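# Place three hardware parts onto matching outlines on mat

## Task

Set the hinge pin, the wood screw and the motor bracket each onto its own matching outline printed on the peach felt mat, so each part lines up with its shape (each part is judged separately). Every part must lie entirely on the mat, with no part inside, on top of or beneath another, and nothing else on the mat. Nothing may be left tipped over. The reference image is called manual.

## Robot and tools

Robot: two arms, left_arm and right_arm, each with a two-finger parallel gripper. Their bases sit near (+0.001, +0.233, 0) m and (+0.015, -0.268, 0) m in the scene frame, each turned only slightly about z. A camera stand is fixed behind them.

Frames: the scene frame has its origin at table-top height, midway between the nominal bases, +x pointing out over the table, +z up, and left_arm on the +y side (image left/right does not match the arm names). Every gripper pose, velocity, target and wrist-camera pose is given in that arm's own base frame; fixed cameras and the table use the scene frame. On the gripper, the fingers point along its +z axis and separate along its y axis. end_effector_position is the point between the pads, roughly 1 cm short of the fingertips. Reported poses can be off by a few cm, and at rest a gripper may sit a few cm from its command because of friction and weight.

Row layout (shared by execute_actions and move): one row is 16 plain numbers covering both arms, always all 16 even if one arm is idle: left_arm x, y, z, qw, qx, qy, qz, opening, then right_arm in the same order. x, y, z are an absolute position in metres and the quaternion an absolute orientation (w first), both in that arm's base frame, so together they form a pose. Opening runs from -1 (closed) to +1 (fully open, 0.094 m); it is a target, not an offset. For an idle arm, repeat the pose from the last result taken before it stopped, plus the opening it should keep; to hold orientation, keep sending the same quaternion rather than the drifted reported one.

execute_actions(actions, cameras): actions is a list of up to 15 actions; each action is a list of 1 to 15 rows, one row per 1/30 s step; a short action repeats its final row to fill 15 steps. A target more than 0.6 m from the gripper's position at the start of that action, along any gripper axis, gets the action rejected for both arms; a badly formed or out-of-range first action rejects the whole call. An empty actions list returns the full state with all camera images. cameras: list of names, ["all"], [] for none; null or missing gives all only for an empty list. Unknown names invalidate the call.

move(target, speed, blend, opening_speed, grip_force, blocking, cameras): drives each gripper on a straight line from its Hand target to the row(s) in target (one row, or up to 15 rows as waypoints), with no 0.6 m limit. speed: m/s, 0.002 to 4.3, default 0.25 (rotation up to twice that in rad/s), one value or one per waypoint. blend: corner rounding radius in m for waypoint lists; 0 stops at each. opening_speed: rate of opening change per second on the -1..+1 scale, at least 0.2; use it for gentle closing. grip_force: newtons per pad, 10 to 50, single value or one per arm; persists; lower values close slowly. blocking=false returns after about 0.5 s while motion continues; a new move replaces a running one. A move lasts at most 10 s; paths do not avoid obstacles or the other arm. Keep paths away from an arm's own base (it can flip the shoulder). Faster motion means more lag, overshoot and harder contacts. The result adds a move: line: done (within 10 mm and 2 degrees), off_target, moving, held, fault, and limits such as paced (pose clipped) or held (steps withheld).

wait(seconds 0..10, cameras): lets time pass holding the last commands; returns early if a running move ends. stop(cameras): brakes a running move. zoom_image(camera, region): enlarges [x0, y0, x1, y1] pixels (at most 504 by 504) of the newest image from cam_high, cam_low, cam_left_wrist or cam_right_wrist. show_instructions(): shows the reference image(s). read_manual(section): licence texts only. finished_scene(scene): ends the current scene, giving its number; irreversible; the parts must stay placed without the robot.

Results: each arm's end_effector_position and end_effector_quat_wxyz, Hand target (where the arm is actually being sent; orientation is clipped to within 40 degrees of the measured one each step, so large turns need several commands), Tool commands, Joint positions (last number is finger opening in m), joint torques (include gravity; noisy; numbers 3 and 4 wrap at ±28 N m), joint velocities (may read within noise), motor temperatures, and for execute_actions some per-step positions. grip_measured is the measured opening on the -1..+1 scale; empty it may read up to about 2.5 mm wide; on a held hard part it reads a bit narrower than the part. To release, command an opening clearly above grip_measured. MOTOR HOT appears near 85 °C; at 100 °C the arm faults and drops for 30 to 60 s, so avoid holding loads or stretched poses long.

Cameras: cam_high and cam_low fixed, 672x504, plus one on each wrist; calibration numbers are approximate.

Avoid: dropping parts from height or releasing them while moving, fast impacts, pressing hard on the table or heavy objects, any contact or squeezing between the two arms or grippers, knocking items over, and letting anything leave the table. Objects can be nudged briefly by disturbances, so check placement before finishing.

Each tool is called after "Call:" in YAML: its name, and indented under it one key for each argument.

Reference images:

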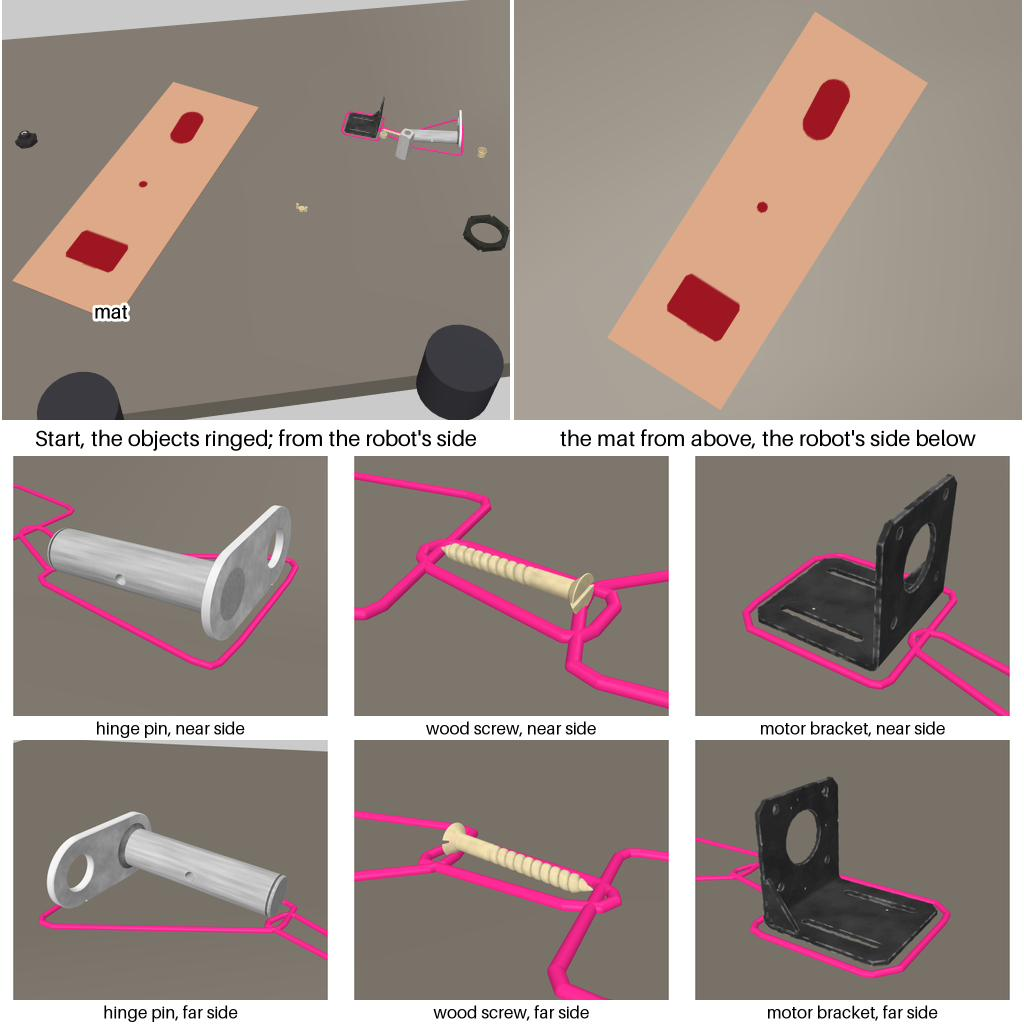

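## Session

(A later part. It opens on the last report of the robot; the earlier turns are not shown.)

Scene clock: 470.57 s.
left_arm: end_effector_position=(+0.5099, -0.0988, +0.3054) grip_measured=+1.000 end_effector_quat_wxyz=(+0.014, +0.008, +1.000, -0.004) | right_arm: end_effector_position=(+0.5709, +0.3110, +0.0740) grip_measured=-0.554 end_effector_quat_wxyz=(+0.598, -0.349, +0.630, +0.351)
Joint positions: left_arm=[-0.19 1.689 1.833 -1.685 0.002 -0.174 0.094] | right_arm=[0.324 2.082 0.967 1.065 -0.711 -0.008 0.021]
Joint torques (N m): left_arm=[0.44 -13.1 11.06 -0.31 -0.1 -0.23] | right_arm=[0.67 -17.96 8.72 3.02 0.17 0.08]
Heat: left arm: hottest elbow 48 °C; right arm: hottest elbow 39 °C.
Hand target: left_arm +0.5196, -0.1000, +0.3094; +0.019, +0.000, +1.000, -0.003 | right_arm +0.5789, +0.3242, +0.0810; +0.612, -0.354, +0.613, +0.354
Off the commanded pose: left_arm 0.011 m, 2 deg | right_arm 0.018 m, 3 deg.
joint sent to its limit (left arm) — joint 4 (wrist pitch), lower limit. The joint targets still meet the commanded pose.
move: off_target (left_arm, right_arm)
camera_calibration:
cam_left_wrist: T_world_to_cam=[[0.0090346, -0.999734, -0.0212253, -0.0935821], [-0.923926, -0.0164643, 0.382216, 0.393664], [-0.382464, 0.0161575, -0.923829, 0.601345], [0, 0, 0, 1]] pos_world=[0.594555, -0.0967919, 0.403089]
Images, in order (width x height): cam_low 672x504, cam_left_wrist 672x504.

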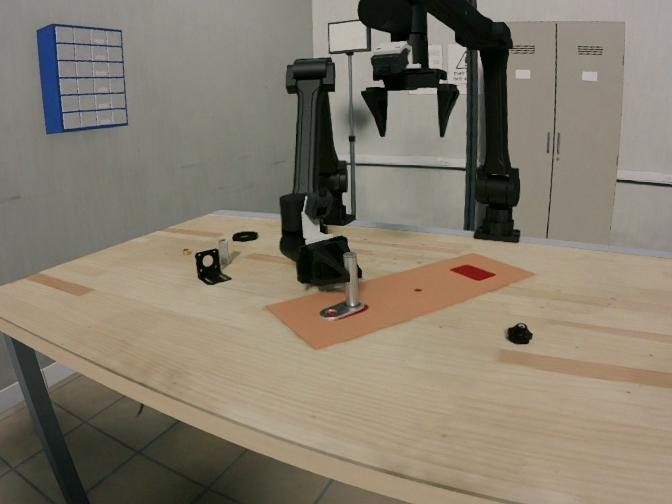

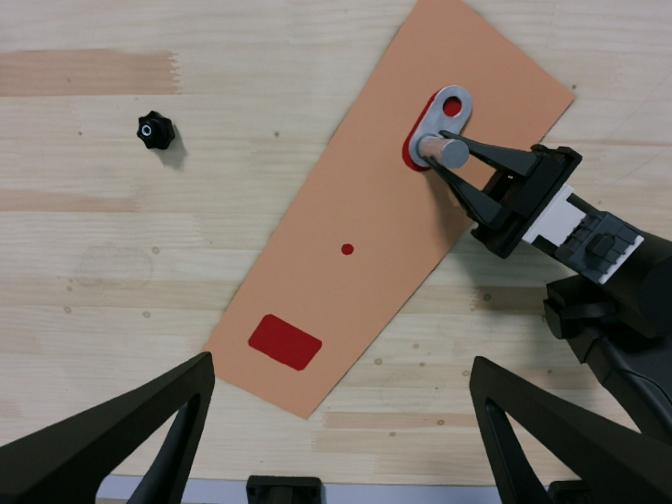

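Call:
move:
  target:
    - [0.52,-0.1,0.31,0,0,1,0,1,0.576,0.327,0.105,0.6124,-0.3536,0.6124,0.3536,-0.68]
    - [0.52,-0.1,0.31,0,0,1,0,1,0.5755,0.328,0.084,0.6124,-0.3536,0.6124,0.3536,-0.68]
  speed: 0.06
  cameras: ["cam_low","cam_left_wrist"]

Call:
zoom_image:
  camera: "cam_low"
  region: [280, 220, 440, 350]

Call:
zoom_image:
  camera: "cam_left_wrist"
  region: [350, 50, 530, 220]

Scene clock: 483.27 s.
left_arm: end_effector_position=(+0.5099, -0.0988, +0.3054) grip_measured=+1.000 end_effector_quat_wxyz=(+0.014, +0.008, +1.000, -0.004) | right_arm: end_effector_position=(+0.5698, +0.3149, +0.0743) grip_measured=-0.554 end_effector_quat_wxyz=(+0.598, -0.348, +0.631, +0.350)
Joint positions: left_arm=[-0.19 1.689 1.833 -1.685 0.002 -0.174 0.094] | right_arm=[0.332 2.08 0.967 1.061 -0.7 -0.008 0.021]
Joint torques (N m): left_arm=[0.21 -13.04 11 -0.34 -0.09 -0.24] | right_arm=[0.97 -18.78 7.88 3.23 0.11 0.08]
Heat: left arm: hottest elbow 49 °C; right arm: hottest elbow 38 °C.
Hand target: left_arm +0.5196, -0.1000, +0.3094; +0.019, +0.000, +1.000, -0.003 | right_arm +0.5747, +0.3276, +0.0841; +0.612, -0.354, +0.613, +0.354
Off the commanded pose: left_arm 0.011 m, 2 deg | right_arm 0.017 m, 3 deg.
joint sent to its limit (left arm) — joint 4 (wrist pitch), lower limit. The joint targets still meet the commanded pose.
move: off_target (left_arm, right_arm)
camera_calibration:
cam_left_wrist: T_world_to_cam=[[0.0090346, -0.999734, -0.0212253, -0.0935821], [-0.923926, -0.0164643, 0.382216, 0.393664], [-0.382464, 0.0161575, -0.923829, 0.601345], [0, 0, 0, 1]] pos_world=[0.594555, -0.0967919, 0.403089]
Images, in order (width x height): cam_low 672x504, cam_left_wrist 672x504.

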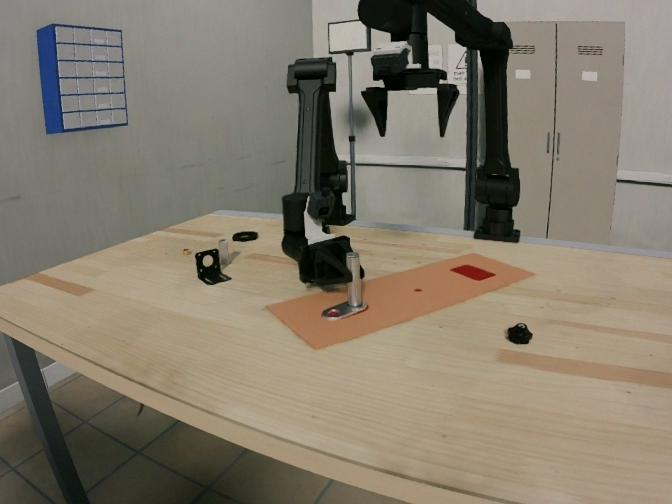

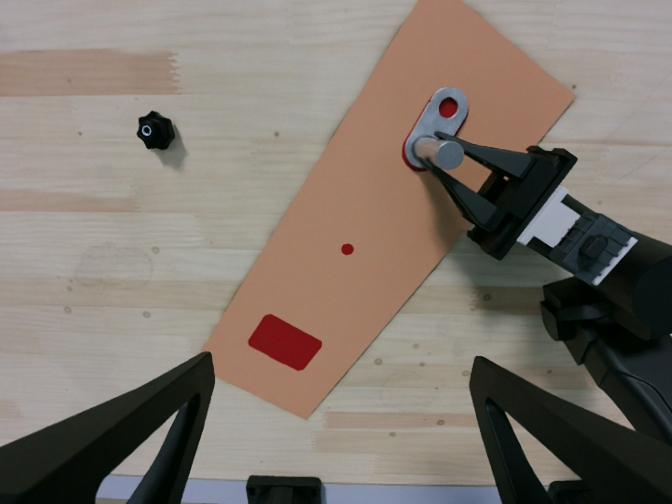

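Scaled by 3.150 from the camera's 672x504 image, which has a finer 960x720 frame.

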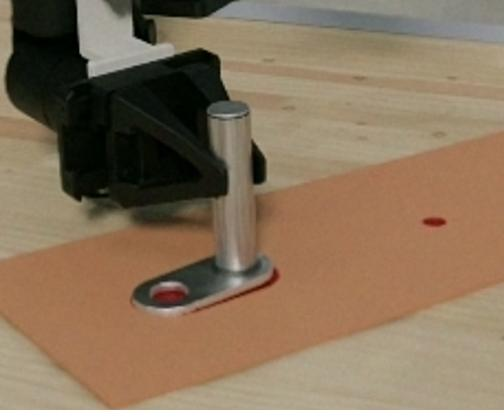

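Scaled by 2.800 from the camera's 672x504 image, which has a finer 960x720 frame.

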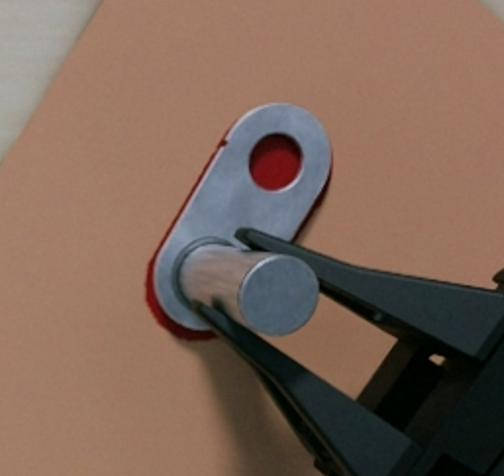

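Call:
move:
  target:
    - [0.52,-0.1,0.31,0,0,1,0,1,0.573,0.328,0.105,0.6124,-0.3536,0.6124,0.3536,-0.68]
    - [0.52,-0.1,0.31,0,0,1,0,1,0.572,0.3285,0.086,0.6124,-0.3536,0.6124,0.3536,-0.68]
  speed: 0.06
  cameras: ["cam_left_wrist"]

Call:
zoom_image:
  camera: "cam_left_wrist"
  region: [350, 50, 530, 220]

Scene clock: 495.80 s.
left_arm: end_effector_position=(+0.5099, -0.0988, +0.3054) grip_measured=+1.000 end_effector_quat_wxyz=(+0.014, +0.008, +1.000, -0.004) | right_arm: end_effector_position=(+0.5697, +0.3157, +0.0743) grip_measured=-0.554 end_effector_quat_wxyz=(+0.598, -0.348, +0.632, +0.349)
Joint positions: left_arm=[-0.19 1.689 1.833 -1.685 0.002 -0.174 0.094] | right_arm=[0.334 2.08 0.967 1.061 -0.697 -0.008 0.021]
Joint torques (N m): left_arm=[0.26 -12.81 10.99 -0.47 -0.09 -0.23] | right_arm=[0.67 -19.49 7.06 3.15 0.12 0.08]
Heat: left arm: hottest elbow 49 °C; right arm: hottest elbow 37 °C.
Hand target: left_arm +0.5196, -0.1000, +0.3094; +0.019, +0.000, +1.000, -0.003 | right_arm +0.5714, +0.3283, +0.0860; +0.612, -0.354, +0.613, +0.354
Off the commanded pose: left_arm 0.011 m, 2 deg | right_arm 0.017 m, 3 deg.
joint sent to its limit (left arm) — joint 4 (wrist pitch), lower limit. The joint targets still meet the commanded pose.
move: off_target (left_arm, right_arm)
camera_calibration:
cam_left_wrist: T_world_to_cam=[[0.0090346, -0.999734, -0.0212253, -0.0935821], [-0.923926, -0.0164643, 0.382216, 0.393664], [-0.382464, 0.0161575, -0.923829, 0.601345], [0, 0, 0, 1]] pos_world=[0.594555, -0.0967919, 0.403089]
Images, in order (width x height): cam_left_wrist 672x504.

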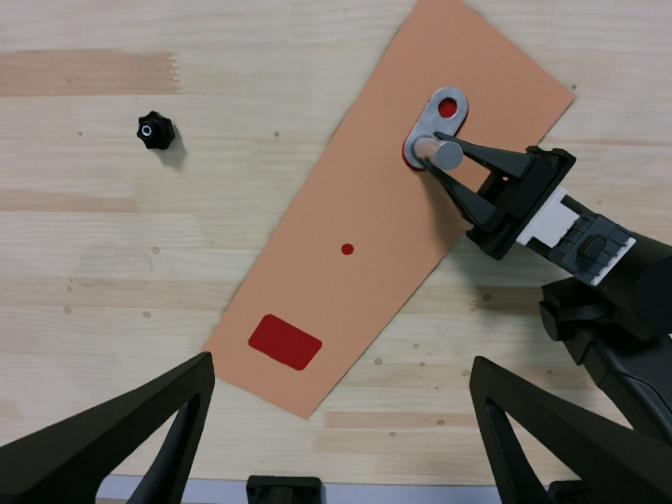

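Scaled by 2.800 from the camera's 672x504 image, which has a finer 960x720 frame.

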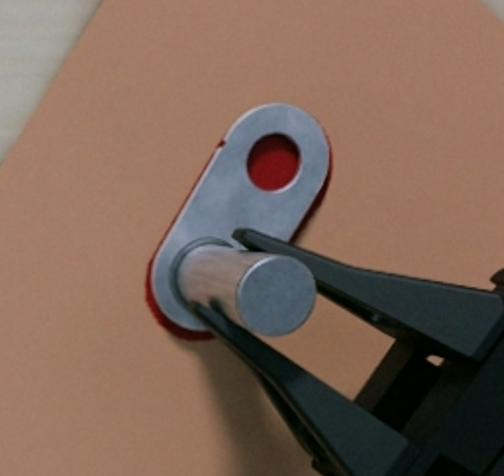

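Call:
move:
  target:
    - [0.52,-0.1,0.31,0,0,1,0,1,0.571,0.3285,0.088,0.6124,-0.3536,0.6124,0.3536,-0.2]
    - [0.46,-0.05,0.31,0,0,1,0,1,0.505,0.212,0.09,0.6124,-0.3536,0.6124,0.3536,-0.2]
    - [0.1,0.2,0.22,0,0,1,0,1,0.47,0.1,0.2,0.6124,-0.3536,0.6124,0.3536,0]
    - [0.1,0.2,0.22,0,0,1,0,1,0.463,-0.053,0.16,0,-0.586,0.81,0,0]
  speed: [0.1,0.12,0.3,0.35]
  blend: [0,0.02,0.05,0]
  opening_speed: 0.5
  cameras: ["cam_right_wrist","cam_low"]

Call:
zoom_image:
  camera: "cam_low"
  region: [160, 220, 440, 350]

Scene clock: 512.83 s.
left_arm: end_effector_position=(+0.0991, +0.1950, +0.2207) grip_measured=+1.000 end_effector_quat_wxyz=(-0.001, -0.003, +1.000, +0.000) | right_arm: end_effector_position=(+0.4490, -0.0571, +0.1582) grip_measured=-0.003 end_effector_quat_wxyz=(+0.002, -0.578, +0.816, +0.000)
Joint positions: left_arm=[1.101 0.893 0.894 -1.573 -0.002 1.095 0.094] | right_arm=[-0.127 1.557 1.282 -1.293 -0.003 -1.359 0.047]
Joint torques (N m): left_arm=[0.85 -2.26 8.47 0.31 0.23 0.03] | right_arm=[0.56 -13.51 12.22 -0.1 0.07 -0.06]
Heat: left arm: hottest elbow 48 °C; right arm: hottest elbow 37 °C.
Hand target: left_arm +0.0999, +0.1999, +0.2200; +0.000, +0.000, +1.000, +0.000 | right_arm +0.4626, -0.0528, +0.1598; +0.000, -0.586, +0.810, +0.000
Off the commanded pose: left_arm 0.005 m, 0 deg | right_arm 0.015 m, 1 deg.
move: off_target (right_arm); blend cut to 0 m at target 3
camera_calibration:
cam_right_wrist: T_world_to_cam=[[0.95403, -0.299523, 0.0106677, -0.445718], [-0.279503, -0.876288, 0.392425, 0.0569185], [-0.108192, -0.377367, -0.919722, 0.293839], [0, 0, 0, 1]] pos_world=[0.472928, 0.0272594, 0.252668]
Images, in order (width x height): cam_low 672x504, cam_right_wrist 672x504.

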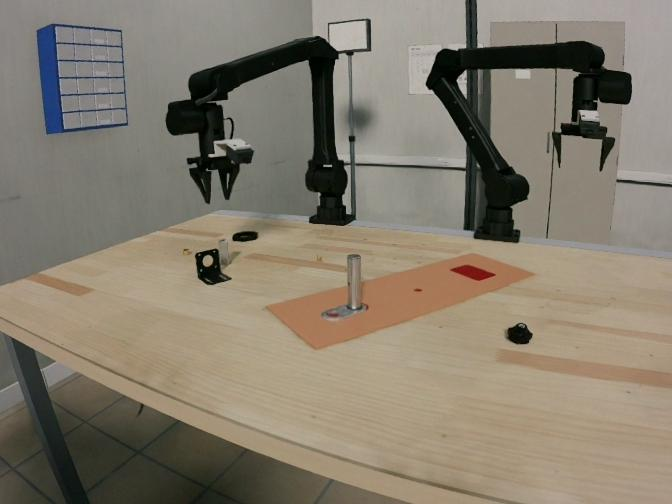

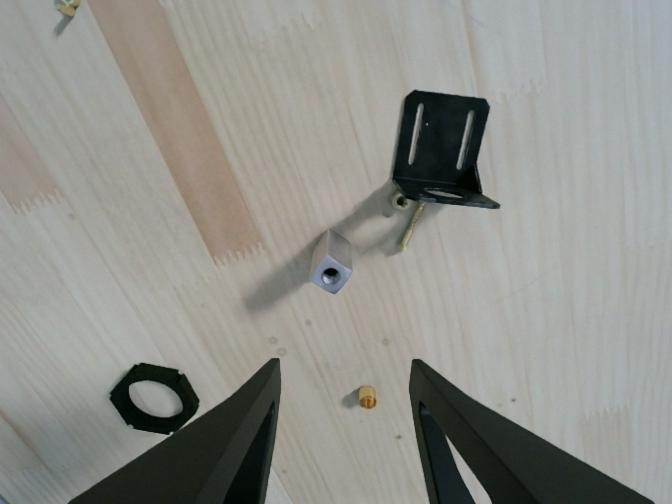

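Scaled by 1.800 from the camera's 672x504 image, which has a finer 960x720 frame.

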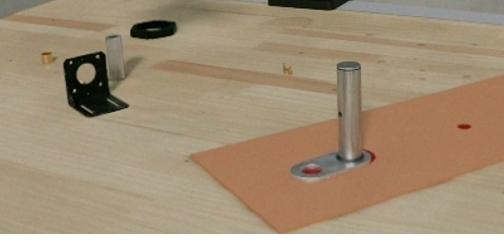

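Call:
move:
  target:
    - [0.1,0.2,0.22,0,0,1,0,1,0.45,-0.1,0.22,0,0,1,0,0.7]
    - [0.1,0.2,0.22,0,0,1,0,1,0.515,-0.08,0.16,-0.0572,0.8326,0.544,0.0875,0.7]
  speed: [0.8,0.8]
  blend: [0.02,0]
  cameras: ["cam_right_wrist"]

Scene clock: 552.43 s.
left_arm: end_effector_position=(+0.0991, +0.1950, +0.2207) grip_measured=+1.000 end_effector_quat_wxyz=(-0.001, -0.003, +1.000, +0.000) | right_arm: end_effector_position=(+0.5041, -0.0770, +0.1682) grip_measured=+0.698 end_effector_quat_wxyz=(-0.058, +0.830, +0.548, +0.089)
Joint positions: left_arm=[1.101 0.893 0.894 -1.573 -0.002 1.095 0.094] | right_arm=[-0.221 1.671 1.438 -1.297 -0.209 1.757 0.08]
Joint torques (N m): left_arm=[0.79 -1.73 8.5 0.16 0.22 0.04] | right_arm=[-0.62 -15.62 10.43 0.83 0.16 0.13]
Motor temperatures (°C): left_arm=[32 31 42 27 24 24 23] | right_arm=[26 34 39 26 22 23 26]
Heat: left arm: hottest elbow 42 °C; right arm: hottest elbow 39 °C.
Hand target: left_arm +0.0999, +0.1999, +0.2200; +0.000, +0.000, +1.000, +0.000 | right_arm +0.5146, -0.0799, +0.1601; -0.057, +0.833, +0.544, +0.088
Off the commanded pose: left_arm 0.005 m, 0 deg | right_arm 0.014 m, 1 deg.
move: off_target (right_arm)
camera_calibration:
cam_right_wrist: T_world_to_cam=[[-0.932978, 0.359933, 0.000187791, 0.499473], [0.293178, 0.75964, 0.580511, -0.143352], [0.208803, 0.541659, -0.814252, 0.194713], [0, 0, 0, 1]] pos_world=[0.467369, -0.176349, 0.24167]
Images, in order (width x height): cam_right_wrist 672x504.

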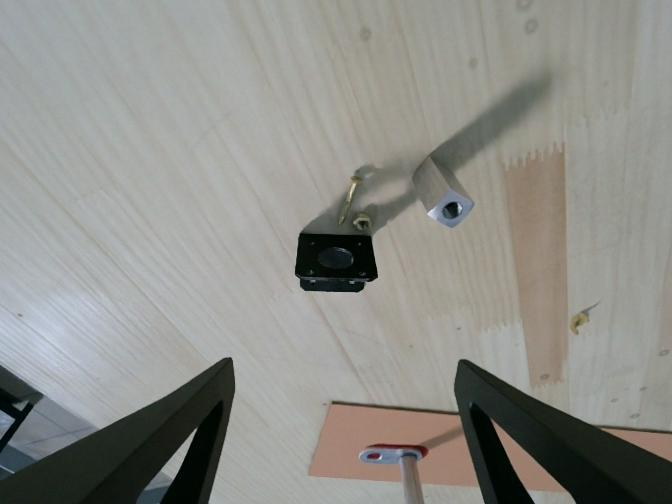

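Call:
move:
  target: [0.1,0.2,0.22,0,0,1,0,1,0.53,-0.055,0.07,-0.0572,0.8326,0.544,0.0875,0.7]
  speed: 0.3
  cameras: ["cam_right_wrist"]

Scene clock: 566.23 s.
left_arm: end_effector_position=(+0.0991, +0.1950, +0.2207) grip_measured=+1.000 end_effector_quat_wxyz=(-0.001, -0.003, +1.000, +0.000) | right_arm: end_effector_position=(+0.5241, -0.0593, +0.0799) grip_measured=+0.698 end_effector_quat_wxyz=(-0.056, +0.833, +0.544, +0.090)
Joint positions: left_arm=[1.101 0.893 0.894 -1.573 -0.002 1.095 0.094] | right_arm=[-0.179 1.781 1.341 -1.075 -0.205 1.811 0.08]
Joint torques (N m): left_arm=[0.85 -1.85 8.5 0.12 0.17 0.03] | right_arm=[0.21 -17.26 8.77 0.9 0.11 0.08]
Heat: left arm: hottest elbow 41 °C; right arm: hottest elbow 39 °C.
Hand target: left_arm +0.0999, +0.1999, +0.2200; +0.000, +0.000, +1.000, +0.000 | right_arm +0.5297, -0.0550, +0.0702; -0.057, +0.833, +0.544, +0.088
Off the commanded pose: left_arm 0.005 m, 0 deg | right_arm 0.012 m, 0 deg.
move: off_target (right_arm)
camera_calibration:
cam_right_wrist: T_world_to_cam=[[-0.929182, 0.369603, -0.00376582, 0.510678], [0.298972, 0.75753, 0.580313, -0.114524], [0.217338, 0.538091, -0.814385, 0.104355], [0, 0, 0, 1]] pos_world=[0.486072, -0.158146, 0.153368]
Images, in order (width x height): cam_right_wrist 672x504.

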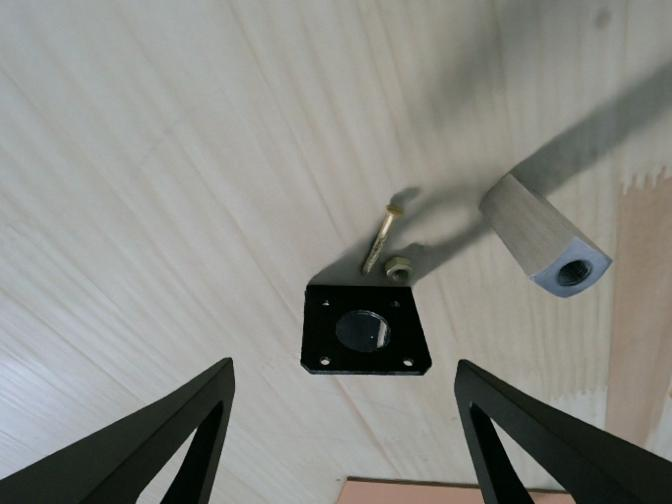

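Call:
move:
  target:
    - [0.1,0.2,0.22,0,0,1,0,1,0.528,-0.032,0.062,-0.0572,0.8326,0.544,0.0875,0.7]
    - [0.1,0.2,0.22,0,0,1,0,1,0.532,-0.022,0.006,-0.0572,0.8326,0.544,0.0875,0.7]
  speed: [0.15,0.08]
  cameras: ["cam_right_wrist","cam_low"]

Call:
zoom_image:
  camera: "cam_low"
  region: [140, 180, 320, 310]

Scene clock: 583.83 s.
left_arm: end_effector_position=(+0.0991, +0.1950, +0.2207) grip_measured=+1.000 end_effector_quat_wxyz=(-0.001, -0.003, +1.000, +0.000) | right_arm: end_effector_position=(+0.5333, -0.0296, +0.0258) grip_measured=+0.698 end_effector_quat_wxyz=(-0.049, +0.833, +0.543, +0.099)
Joint positions: left_arm=[1.101 0.893 0.894 -1.573 -0.002 1.095 0.094] | right_arm=[-0.12 1.846 1.272 -0.907 -0.202 1.876 0.08]
Joint torques (N m): left_arm=[0.97 -1.55 8.38 0.09 0.17 0.03] | right_arm=[0.56 -16.73 7.3 1.05 0.15 0.09]
Heat: left arm: hottest elbow 41 °C; right arm: hottest elbow 39 °C.
Hand target: left_arm +0.0999, +0.1999, +0.2200; +0.000, +0.000, +1.000, +0.000 | right_arm +0.5313, -0.0221, +0.0066; -0.057, +0.833, +0.544, +0.088
Off the commanded pose: left_arm 0.005 m, 0 deg | right_arm 0.021 m, 2 deg.
move: off_target (right_arm)
camera_calibration:
cam_right_wrist: T_world_to_cam=[[-0.927354, 0.37336, -0.0248288, 0.50772], [0.289236, 0.757341, 0.585472, -0.103326], [0.237396, 0.535758, -0.810313, 0.0314217], [0, 0, 0, 1]] pos_world=[0.493262, -0.128144, 0.0985619]
Images, in order (width x height): cam_low 672x504, cam_right_wrist 672x504.

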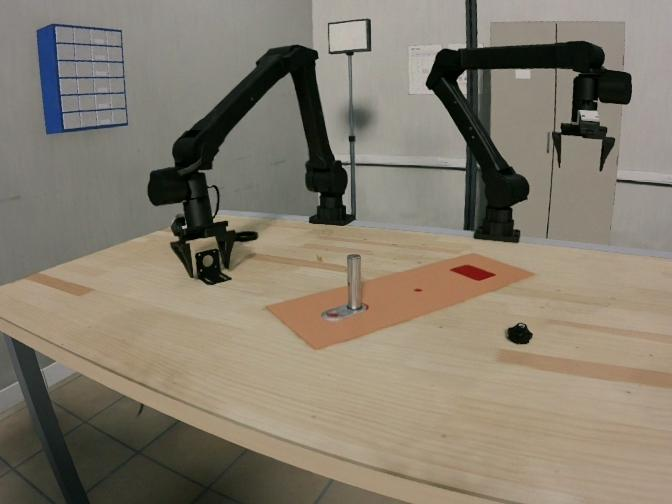

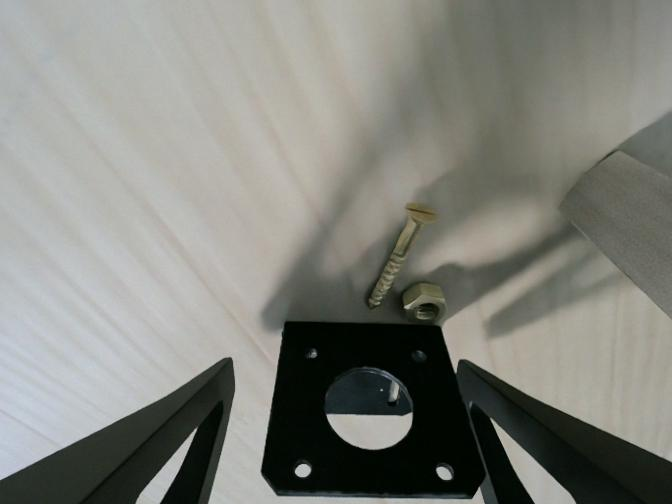

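Scaled by 2.800 from the camera's 672x504 image, which has a finer 960x720 frame.

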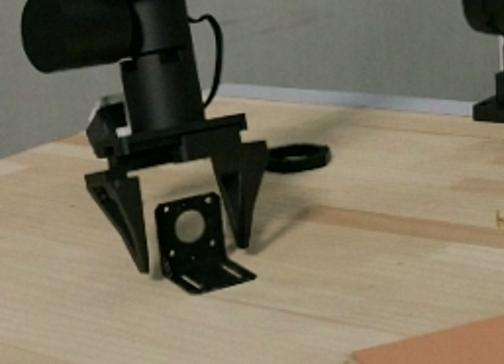

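Call:
move:
  target: [0.1,0.2,0.22,0,0,1,0,1,0.525,-0.0155,-0.004,-0.0572,0.8326,0.544,0.0875,0.7]
  speed: 0.06
  cameras: ["cam_right_wrist"]

Scene clock: 595.13 s.
left_arm: end_effector_position=(+0.0991, +0.1950, +0.2207) grip_measured=+1.000 end_effector_quat_wxyz=(-0.001, -0.003, +1.000, +0.000) | right_arm: end_effector_position=(+0.5282, -0.0238, +0.0166) grip_measured=+0.698 end_effector_quat_wxyz=(-0.048, +0.833, +0.542, +0.100)
Joint positions: left_arm=[1.101 0.893 0.894 -1.573 -0.002 1.095 0.094] | right_arm=[-0.11 1.846 1.243 -0.874 -0.201 1.887 0.08]
Joint torques (N m): left_arm=[1.03 -1.67 8.5 0.09 0.17 0.04] | right_arm=[0.62 -16.67 6.72 1.03 0.16 0.06]
Heat: left arm: hottest elbow 41 °C; right arm: hottest elbow 39 °C.
Hand target: left_arm +0.0999, +0.1999, +0.2200; +0.000, +0.000, +1.000, +0.000 | right_arm +0.5241, -0.0157, -0.0034; -0.057, +0.833, +0.544, +0.087
Off the commanded pose: left_arm 0.005 m, 0 deg | right_arm 0.022 m, 2 deg.
move: off_target (right_arm)
camera_calibration:
cam_right_wrist: T_world_to_cam=[[-0.926964, 0.374252, -0.0259458, 0.500522], [0.289251, 0.757045, 0.585847, -0.100905], [0.238897, 0.535554, -0.810006, 0.0213086], [0, 0, 0, 1]] pos_world=[0.488062, -0.122343, 0.0893616]
Images, in order (width x height): cam_right_wrist 672x504.

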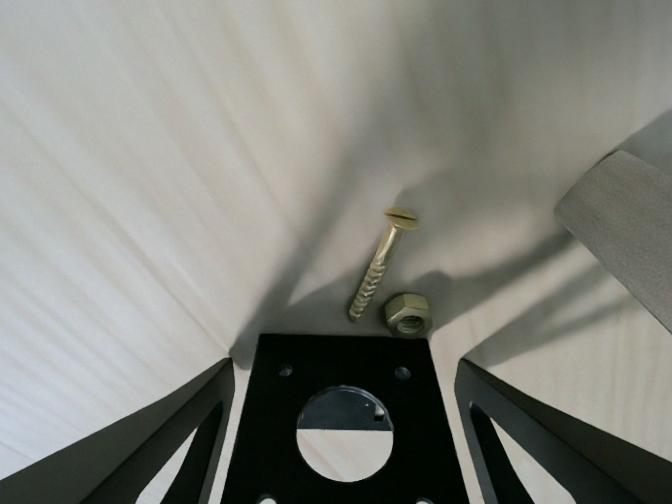

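Call:
move:
  target:
    - [0.1,0.2,0.22,0,0,1,0,1,0.525,-0.0155,-0.004,-0.0572,0.8326,0.544,0.0875,0.7]
    - [0.1,0.2,0.22,0,0,1,0,1,0.525,-0.0155,-0.004,-0.0572,0.8326,0.544,0.0875,0.22]
    - [0.1,0.2,0.22,0,0,1,0,1,0.52,-0.03,0.16,-0.0572,0.8326,0.544,0.0875,0.22]
  speed: [0.1,0.1,0.15]
  opening_speed: 0.4
  cameras: ["cam_right_wrist","cam_low"]

Call:
zoom_image:
  camera: "cam_low"
  region: [140, 150, 320, 280]

Scene clock: 607.97 s.
left_arm: end_effector_position=(+0.0991, +0.1950, +0.2207) grip_measured=+1.000 end_effector_quat_wxyz=(-0.001, -0.003, +1.000, +0.000) | right_arm: end_effector_position=(+0.5085, -0.0218, +0.1416) grip_measured=+0.223 end_effector_quat_wxyz=(-0.070, +0.833, +0.544, +0.074)
Joint positions: left_arm=[1.101 0.893 0.894 -1.573 -0.002 1.095 0.094] | right_arm=[-0.11 1.696 1.399 -1.248 -0.201 1.876 0.057]
Joint torques (N m): left_arm=[0.73 -1.85 8.39 0.17 0.18 0.04] | right_arm=[-1.67 -18.73 12 -0.24 0.07 -0.07]
Heat: left arm: hottest elbow 41 °C; right arm: hottest elbow 39 °C.
Hand target: left_arm +0.0999, +0.1999, +0.2200; +0.000, +0.000, +1.000, +0.000 | right_arm +0.5193, -0.0299, +0.1599; -0.057, +0.833, +0.544, +0.087
Off the commanded pose: left_arm 0.005 m, 0 deg | right_arm 0.023 m, 2 deg.
move: off_target (right_arm); target 2's new opening was sent with right_arm's hand 0.022 m and 2 deg from that target
camera_calibration:
cam_right_wrist: T_world_to_cam=[[-0.930156, 0.365217, 0.0377705, 0.477192], [0.32006, 0.756112, 0.570838, -0.183496], [0.179921, 0.543057, -0.820194, 0.157837], [0, 0, 0, 1]] pos_world=[0.474194, -0.121249, 0.21618]
Images, in order (width x height): cam_low 672x504, cam_right_wrist 672x504.

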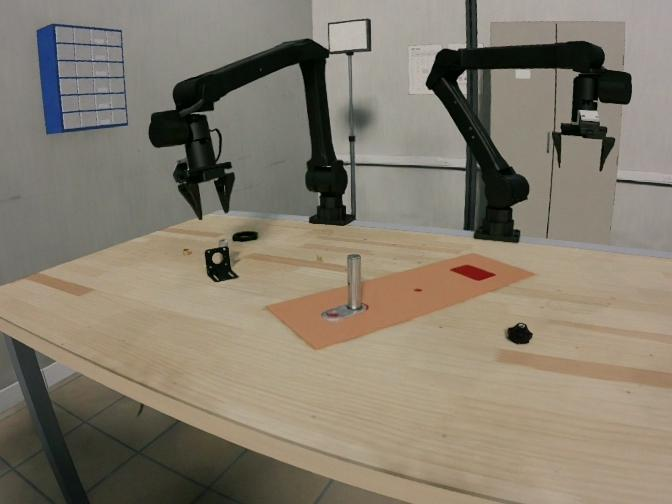

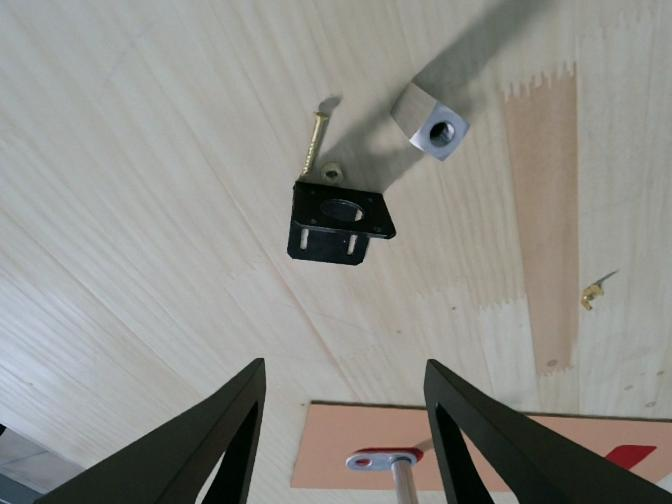

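Scaled by 2.800 from the camera's 672x504 image, which has a finer 960x720 frame.

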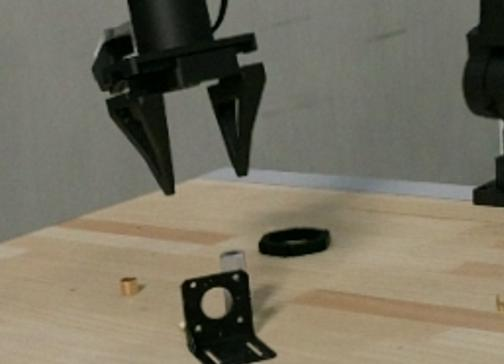

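Call:
move:
  target:
    - [0.1,0.2,0.22,0,0,1,0,1,0.495,-0.03,0.07,-0.0538,0.8523,0.5122,0.0896,0.7]
    - [0.1,0.2,0.22,0,0,1,0,1,0.497,-0.016,-0.003,-0.0538,0.8523,0.5122,0.0896,0.7]
  speed: [0.15,0.08]
  cameras: ["cam_right_wrist"]

Scene clock: 637.40 s.
left_arm: end_effector_position=(+0.0991, +0.1950, +0.2207) grip_measured=+1.000 end_effector_quat_wxyz=(-0.001, -0.003, +1.000, +0.000) | right_arm: end_effector_position=(+0.4985, -0.0222, +0.0156) grip_measured=+0.697 end_effector_quat_wxyz=(-0.047, +0.852, +0.512, +0.100)
Joint positions: left_arm=[1.101 0.893 0.894 -1.573 -0.002 1.095 0.094] | right_arm=[-0.112 1.778 1.138 -0.826 -0.196 1.959 0.08]
Joint torques (N m): left_arm=[0.73 -1.73 8.32 0.24 0.19 0.05] | right_arm=[0.38 -15.27 6.84 1.07 0.16 0.08]
Heat: left arm: hottest elbow 40 °C; right arm: hottest elbow 39 °C.
Hand target: left_arm +0.0999, +0.1999, +0.2200; +0.000, +0.000, +1.000, +0.000 | right_arm +0.4962, -0.0161, -0.0025; -0.054, +0.852, +0.512, +0.089
Off the commanded pose: left_arm 0.005 m, 0 deg | right_arm 0.020 m, 1 deg.
move: off_target (right_arm)
camera_calibration:
cam_right_wrist: T_world_to_cam=[[-0.897561, 0.440355, -0.0216938, 0.4591], [0.345373, 0.732841, 0.586227, -0.121438], [0.274046, 0.518682, -0.809857, 0.00878418], [0, 0, 0, 1]] pos_world=[0.451605, -0.117729, 0.0882636]
Images, in order (width x height): cam_right_wrist 672x504.

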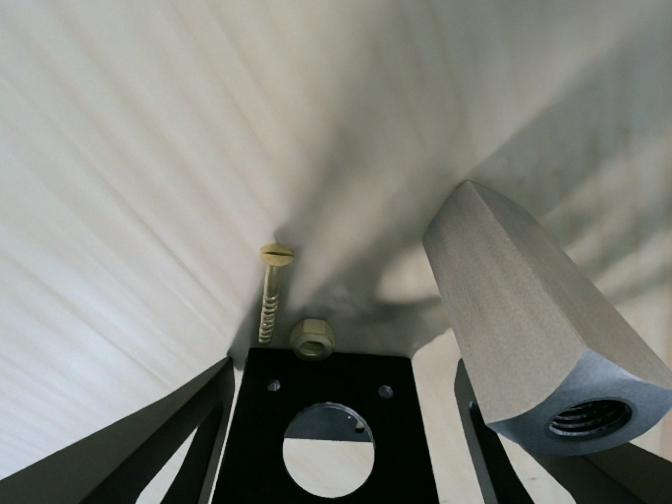

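Call:
move:
  target:
    - [0.1,0.2,0.22,0,0,1,0,1,0.5,-0.018,-0.003,-0.0538,0.8523,0.5122,0.0896,0.7]
    - [0.1,0.2,0.22,0,0,1,0,1,0.5,-0.018,-0.003,-0.0538,0.8523,0.5122,0.0896,-0.05]
  speed: 0.06
  opening_speed: 0.3
  cameras: ["cam_right_wrist"]

Scene clock: 650.33 s.
left_arm: end_effector_position=(+0.0991, +0.1950, +0.2207) grip_measured=+1.000 end_effector_quat_wxyz=(-0.001, -0.003, +1.000, +0.000) | right_arm: end_effector_position=(+0.4985, -0.0222, +0.0156) grip_measured=+0.151 end_effector_quat_wxyz=(-0.047, +0.852, +0.511, +0.100)
Joint positions: left_arm=[1.101 0.893 0.894 -1.573 -0.002 1.095 0.094] | right_arm=[-0.112 1.778 1.138 -0.826 -0.196 1.959 0.054]
Joint torques (N m): left_arm=[0.73 -1.73 8.46 0.21 0.18 0.04] | right_arm=[0.15 -14.74 7.69 0.95 0.14 0.05]
Heat: left arm: hottest elbow 40 °C; right arm: hottest elbow 39 °C.
Hand target: left_arm +0.0999, +0.1999, +0.2200; +0.000, +0.000, +1.000, +0.000 | right_arm +0.4992, -0.0180, -0.0025; -0.054, +0.852, +0.512, +0.090
Off the commanded pose: left_arm 0.005 m, 0 deg | right_arm 0.019 m, 1 deg.
move: off_target (right_arm); target 2's new opening was sent with right_arm's hand 0.019 m and 1 deg from that target
camera_calibration:
cam_right_wrist: T_world_to_cam=[[-0.897397, 0.440698, -0.021538, 0.459053], [0.345721, 0.732645, 0.586266, -0.121622], [0.274146, 0.518667, -0.809832, 0.00873506], [0, 0, 0, 1]] pos_world=[0.451605, -0.117729, 0.0882637]
Images, in order (width x height): cam_right_wrist 672x504.

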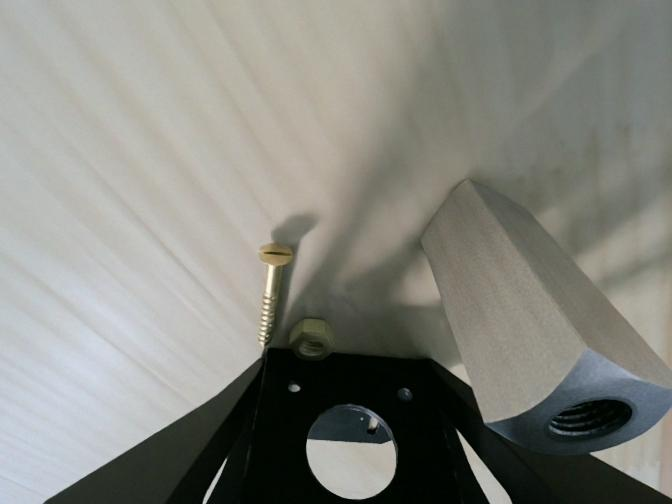

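Call:
move:
  target:
    - [0.1,0.2,0.22,0,0,1,0,1,0.502,-0.018,0.17,-0.0538,0.8523,0.5122,0.0896,-0.05]
  speed: 0.15
  cameras: ["cam_right_wrist","cam_low"]

Call:
zoom_image:
  camera: "cam_low"
  region: [140, 150, 320, 280]

Scene clock: 662.93 s.
left_arm: end_effector_position=(+0.0991, +0.1950, +0.2207) grip_measured=+1.000 end_effector_quat_wxyz=(-0.001, -0.003, +1.000, +0.000) | right_arm: end_effector_position=(+0.4883, -0.0211, +0.1468) grip_measured=+0.150 end_effector_quat_wxyz=(-0.068, +0.855, +0.509, +0.072)
Joint positions: left_arm=[1.101 0.893 0.894 -1.573 -0.002 1.095 0.094] | right_arm=[-0.112 1.636 1.337 -1.238 -0.196 1.959 0.054]
Joint torques (N m): left_arm=[1.26 -2.49 8.46 0.23 0.24 0.01] | right_arm=[0.21 -18.2 12.41 -0.16 0.09 0.07]
Heat: left arm: hottest elbow 40 °C; right arm: hottest elbow 39 °C.
Hand target: left_arm +0.0999, +0.1999, +0.2200; +0.000, +0.000, +1.000, +0.000 | right_arm +0.5011, -0.0179, +0.1700; -0.054, +0.852, +0.512, +0.090
Off the commanded pose: left_arm 0.005 m, 0 deg | right_arm 0.027 m, 3 deg.
move: off_target (right_arm)
camera_calibration:
cam_right_wrist: T_world_to_cam=[[-0.896565, 0.440651, 0.0447034, 0.442097], [0.386175, 0.728297, 0.566085, -0.212667], [0.216888, 0.524795, -0.823134, 0.14731], [0, 0, 0, 1]] pos_world=[0.446545, -0.117233, 0.22188]
Images, in order (width x height): cam_low 672x504, cam_right_wrist 672x504.

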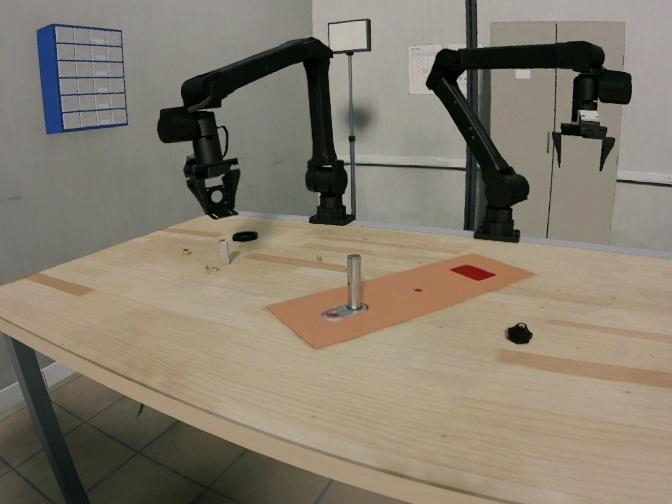

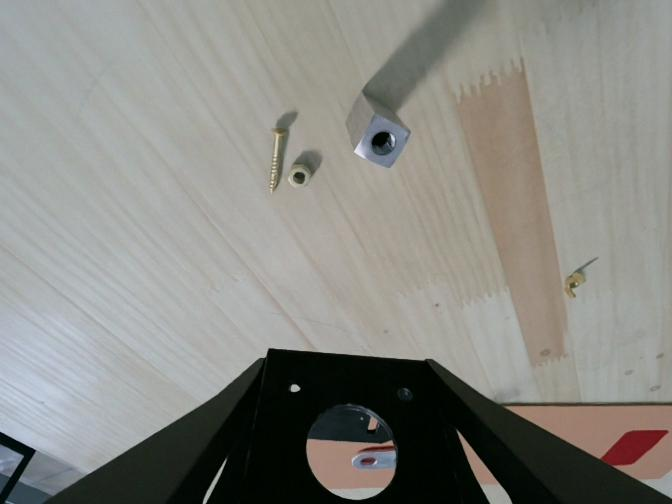

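Scaled by 2.800 from the camera's 672x504 image, which has a finer 960x720 frame.

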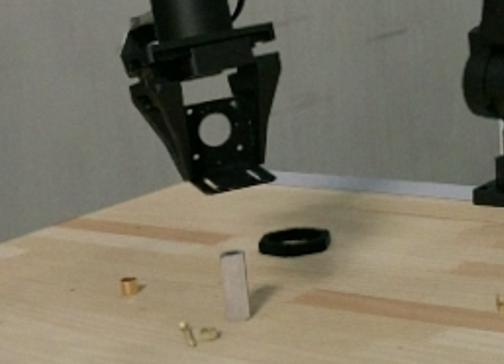

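Call:
move:
  target:
    - [0.15,0.15,0.3,0,0,1,0,1,0.45,0.03,0.25,0,0.5,0.866,0,-0.05]
    - [0.2,0.1,0.33,0,0,1,0,1,0.36,0.2,0.27,0.2549,-0.1677,0.9512,0.0449,-0.05]
    - [0.22,0.1,0.33,0,0,1,0,1,0.32,0.48,0.22,0.5312,-0.3876,0.6922,0.2975,-0.05]
  speed: [0.5,0.5,0.35]
  blend: [0.03,0.03,0]
  cameras: ["all"]

Scene clock: 704.03 s.
left_arm: end_effector_position=(+0.2136, +0.0991, +0.3146) grip_measured=+1.000 end_effector_quat_wxyz=(+0.062, +0.003, +0.998, +0.029) | right_arm: end_effector_position=(+0.3215, +0.4706, +0.2192) grip_measured=+0.150 end_effector_quat_wxyz=(+0.526, -0.382, +0.701, +0.293)
Joint positions: left_arm=[0.437 0.876 1.128 -1.686 0.001 0.444 0.094] | right_arm=[0.958 1.401 0.762 0.36 -0.048 -0.004 0.054]
Joint torques (N m): left_arm=[-0.32 -1.55 11.18 -0.02 0.02 -0.26] | right_arm=[0.21 -11.81 9.58 2.97 -0.09 -0.09]
Heat: left arm: hottest elbow 41 °C; right arm: hottest elbow 40 °C.
Hand target: left_arm +0.2201, +0.1001, +0.3289; +0.072, +0.000, +0.997, +0.033 | right_arm +0.3198, +0.4797, +0.2200; +0.531, -0.388, +0.692, +0.297
Off the commanded pose: left_arm 0.017 m, 8 deg | right_arm 0.010 m, 1 deg.
joint sent to its limit (left arm) — joint 4 (wrist pitch), lower limit. The joint targets are off in orientation, not in position.
move: off_target (left_arm)
camera_calibration:
cam_left_wrist: T_world_to_cam=[[0.0239914, -0.996257, -0.083049, 0.123035], [-0.956123, -0.0471287, 0.289149, 0.158741], [-0.29198, 0.072468, -0.953675, 0.477868], [0, 0, 0, 1]] pos_world=[0.288352, 0.0954261, 0.420049]
cam_right_wrist: T_world_to_cam=[[0.844119, -0.535488, 0.0267653, -0.023784], [-0.321559, -0.545575, -0.773917, 0.573342], [0.429026, 0.644671, -0.632721, -0.181339], [0, 0, 0, 1]] pos_world=[0.282239, 0.416969, 0.329619]

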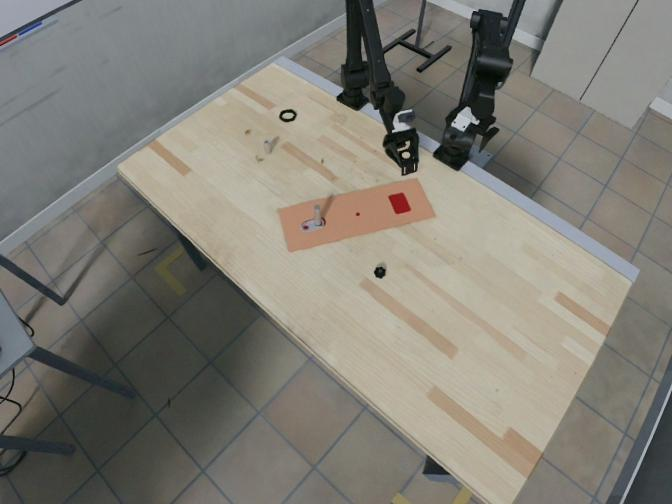

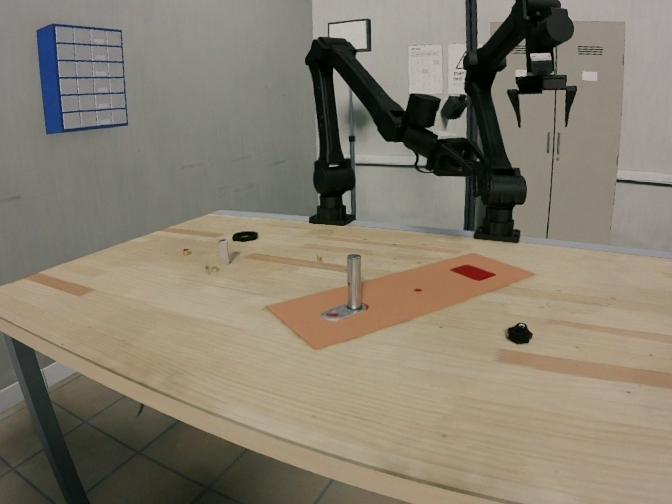

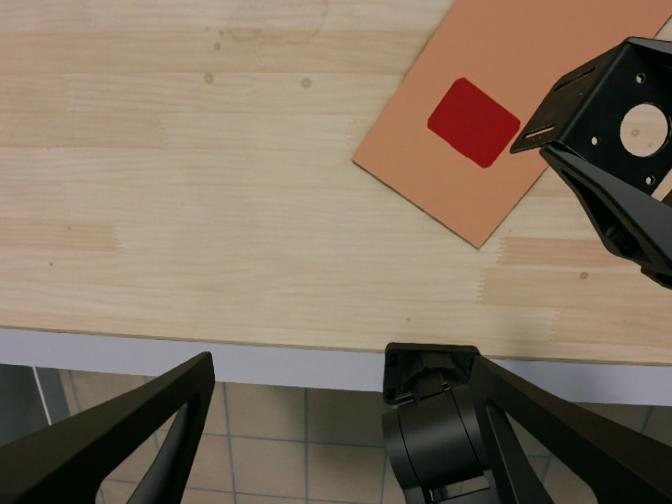

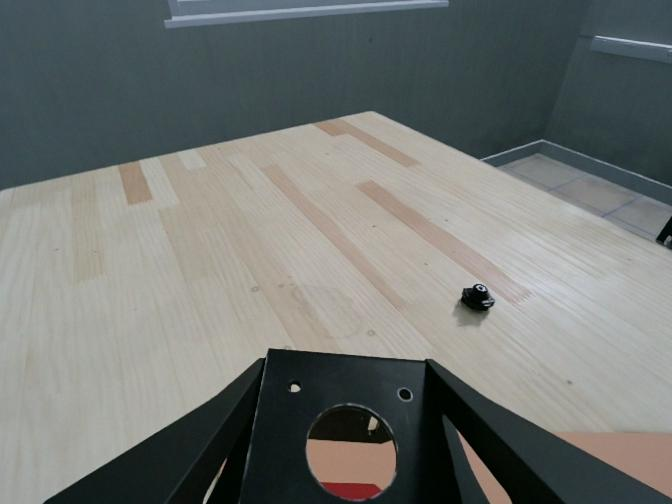

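Call:
move:
  target: [0.2,0.1,0.3,0,0,1,0,1,0.336,0.508,0.085,0.5312,-0.3876,0.6922,0.2975,-0.05]
  speed: 0.15
  cameras: ["cam_low","cam_left_wrist","cam_high"]

Call:
zoom_image:
  camera: "cam_low"
  region: [380, 200, 560, 320]

Call:
zoom_image:
  camera: "cam_high"
  region: [340, 130, 460, 230]

Scene clock: 728.60 s.
left_arm: end_effector_position=(+0.2055, +0.1002, +0.2987) grip_measured=+1.000 end_effector_quat_wxyz=(+0.045, -0.003, +0.999, +0.021) | right_arm: end_effector_position=(+0.3363, +0.4956, +0.0810) grip_measured=+0.150 end_effector_quat_wxyz=(+0.521, -0.385, +0.703, +0.292)
Joint positions: left_arm=[0.457 0.874 1.088 -1.686 0.001 0.45 0.094] | right_arm=[0.961 1.797 0.742 0.764 -0.048 -0.005 0.054]
Joint torques (N m): left_arm=[1.32 -3.08 7.8 -0.1 0.05 0.03] | right_arm=[0.44 -15.03 7.68 2.99 0.19 -0.06]
Heat: left arm: hottest elbow 44 °C; right arm: hottest elbow 41 °C.
Hand target: left_arm +0.2006, +0.1002, +0.2990; +0.043, +0.000, +0.999, +0.021 | right_arm +0.3356, +0.5076, +0.0851; +0.531, -0.388, +0.692, +0.297
Off the commanded pose: left_arm 0.006 m, 6 deg | right_arm 0.013 m, 2 deg.
joint sent to its limit (left arm) — joint 4 (wrist pitch), lower limit. The joint targets are off in orientation, not in position.
move: off_target (left_arm, right_arm)
camera_calibration:
cam_left_wrist: T_world_to_cam=[[0.034722, -0.997082, -0.0679817, 0.116365], [-0.944598, -0.0549573, 0.323596, 0.143826], [-0.326388, 0.0529794, -0.94375, 0.466256], [0, 0, 0, 1]] pos_world=[0.283998, 0.0992283, 0.401398]
Images, in order (width x height): cam_high 672x504, cam_low 672x504, cam_left_wrist 672x504.

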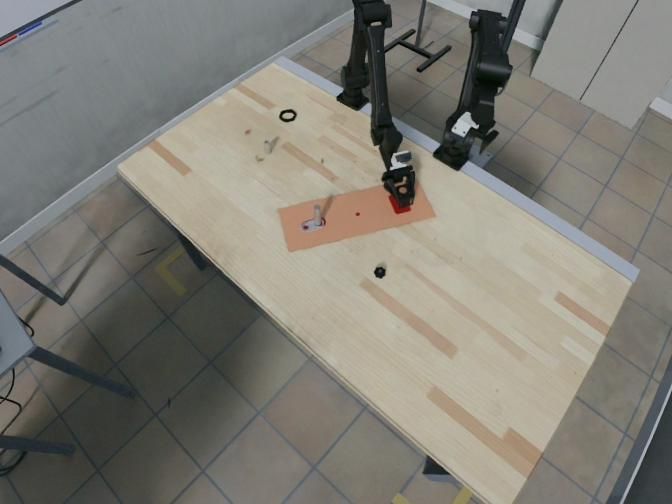

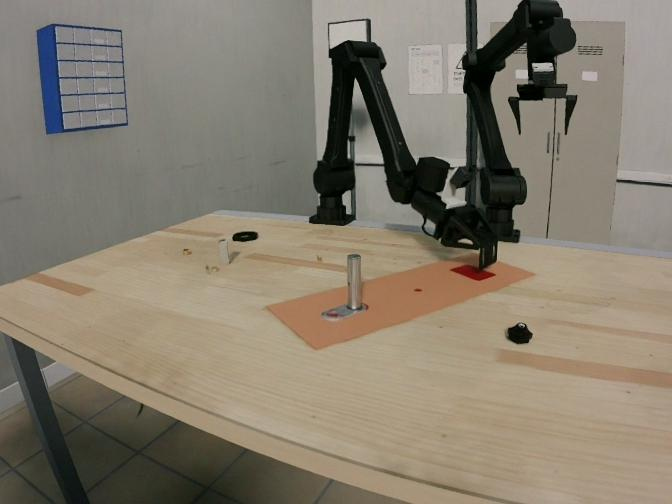

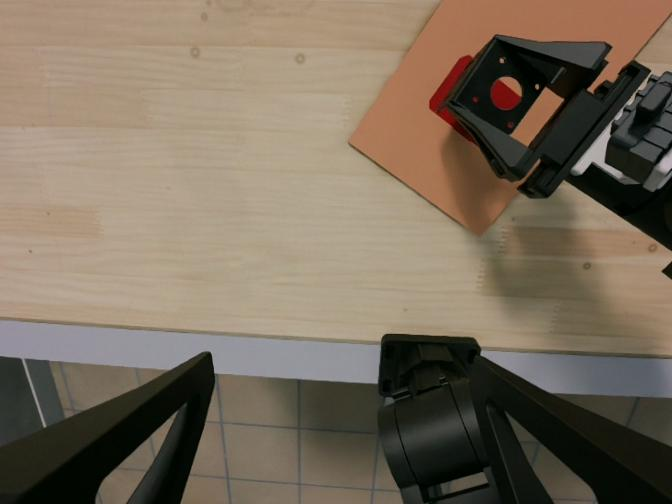

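Scaled by 2.800 from the camera's 672x504 image, which has a finer 960x720 frame.

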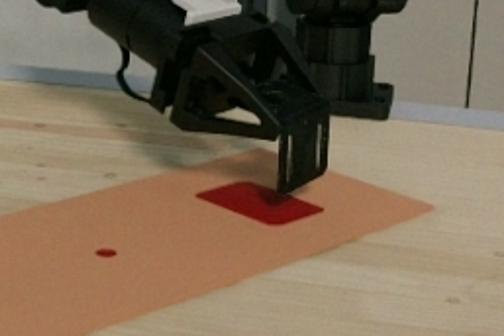

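Scaled by 4.200 from the camera's 672x504 image, which has a finer 960x720 frame.

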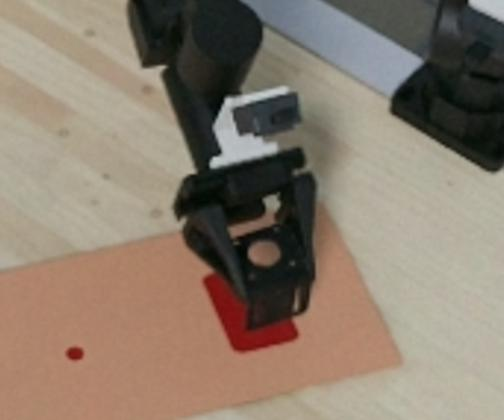

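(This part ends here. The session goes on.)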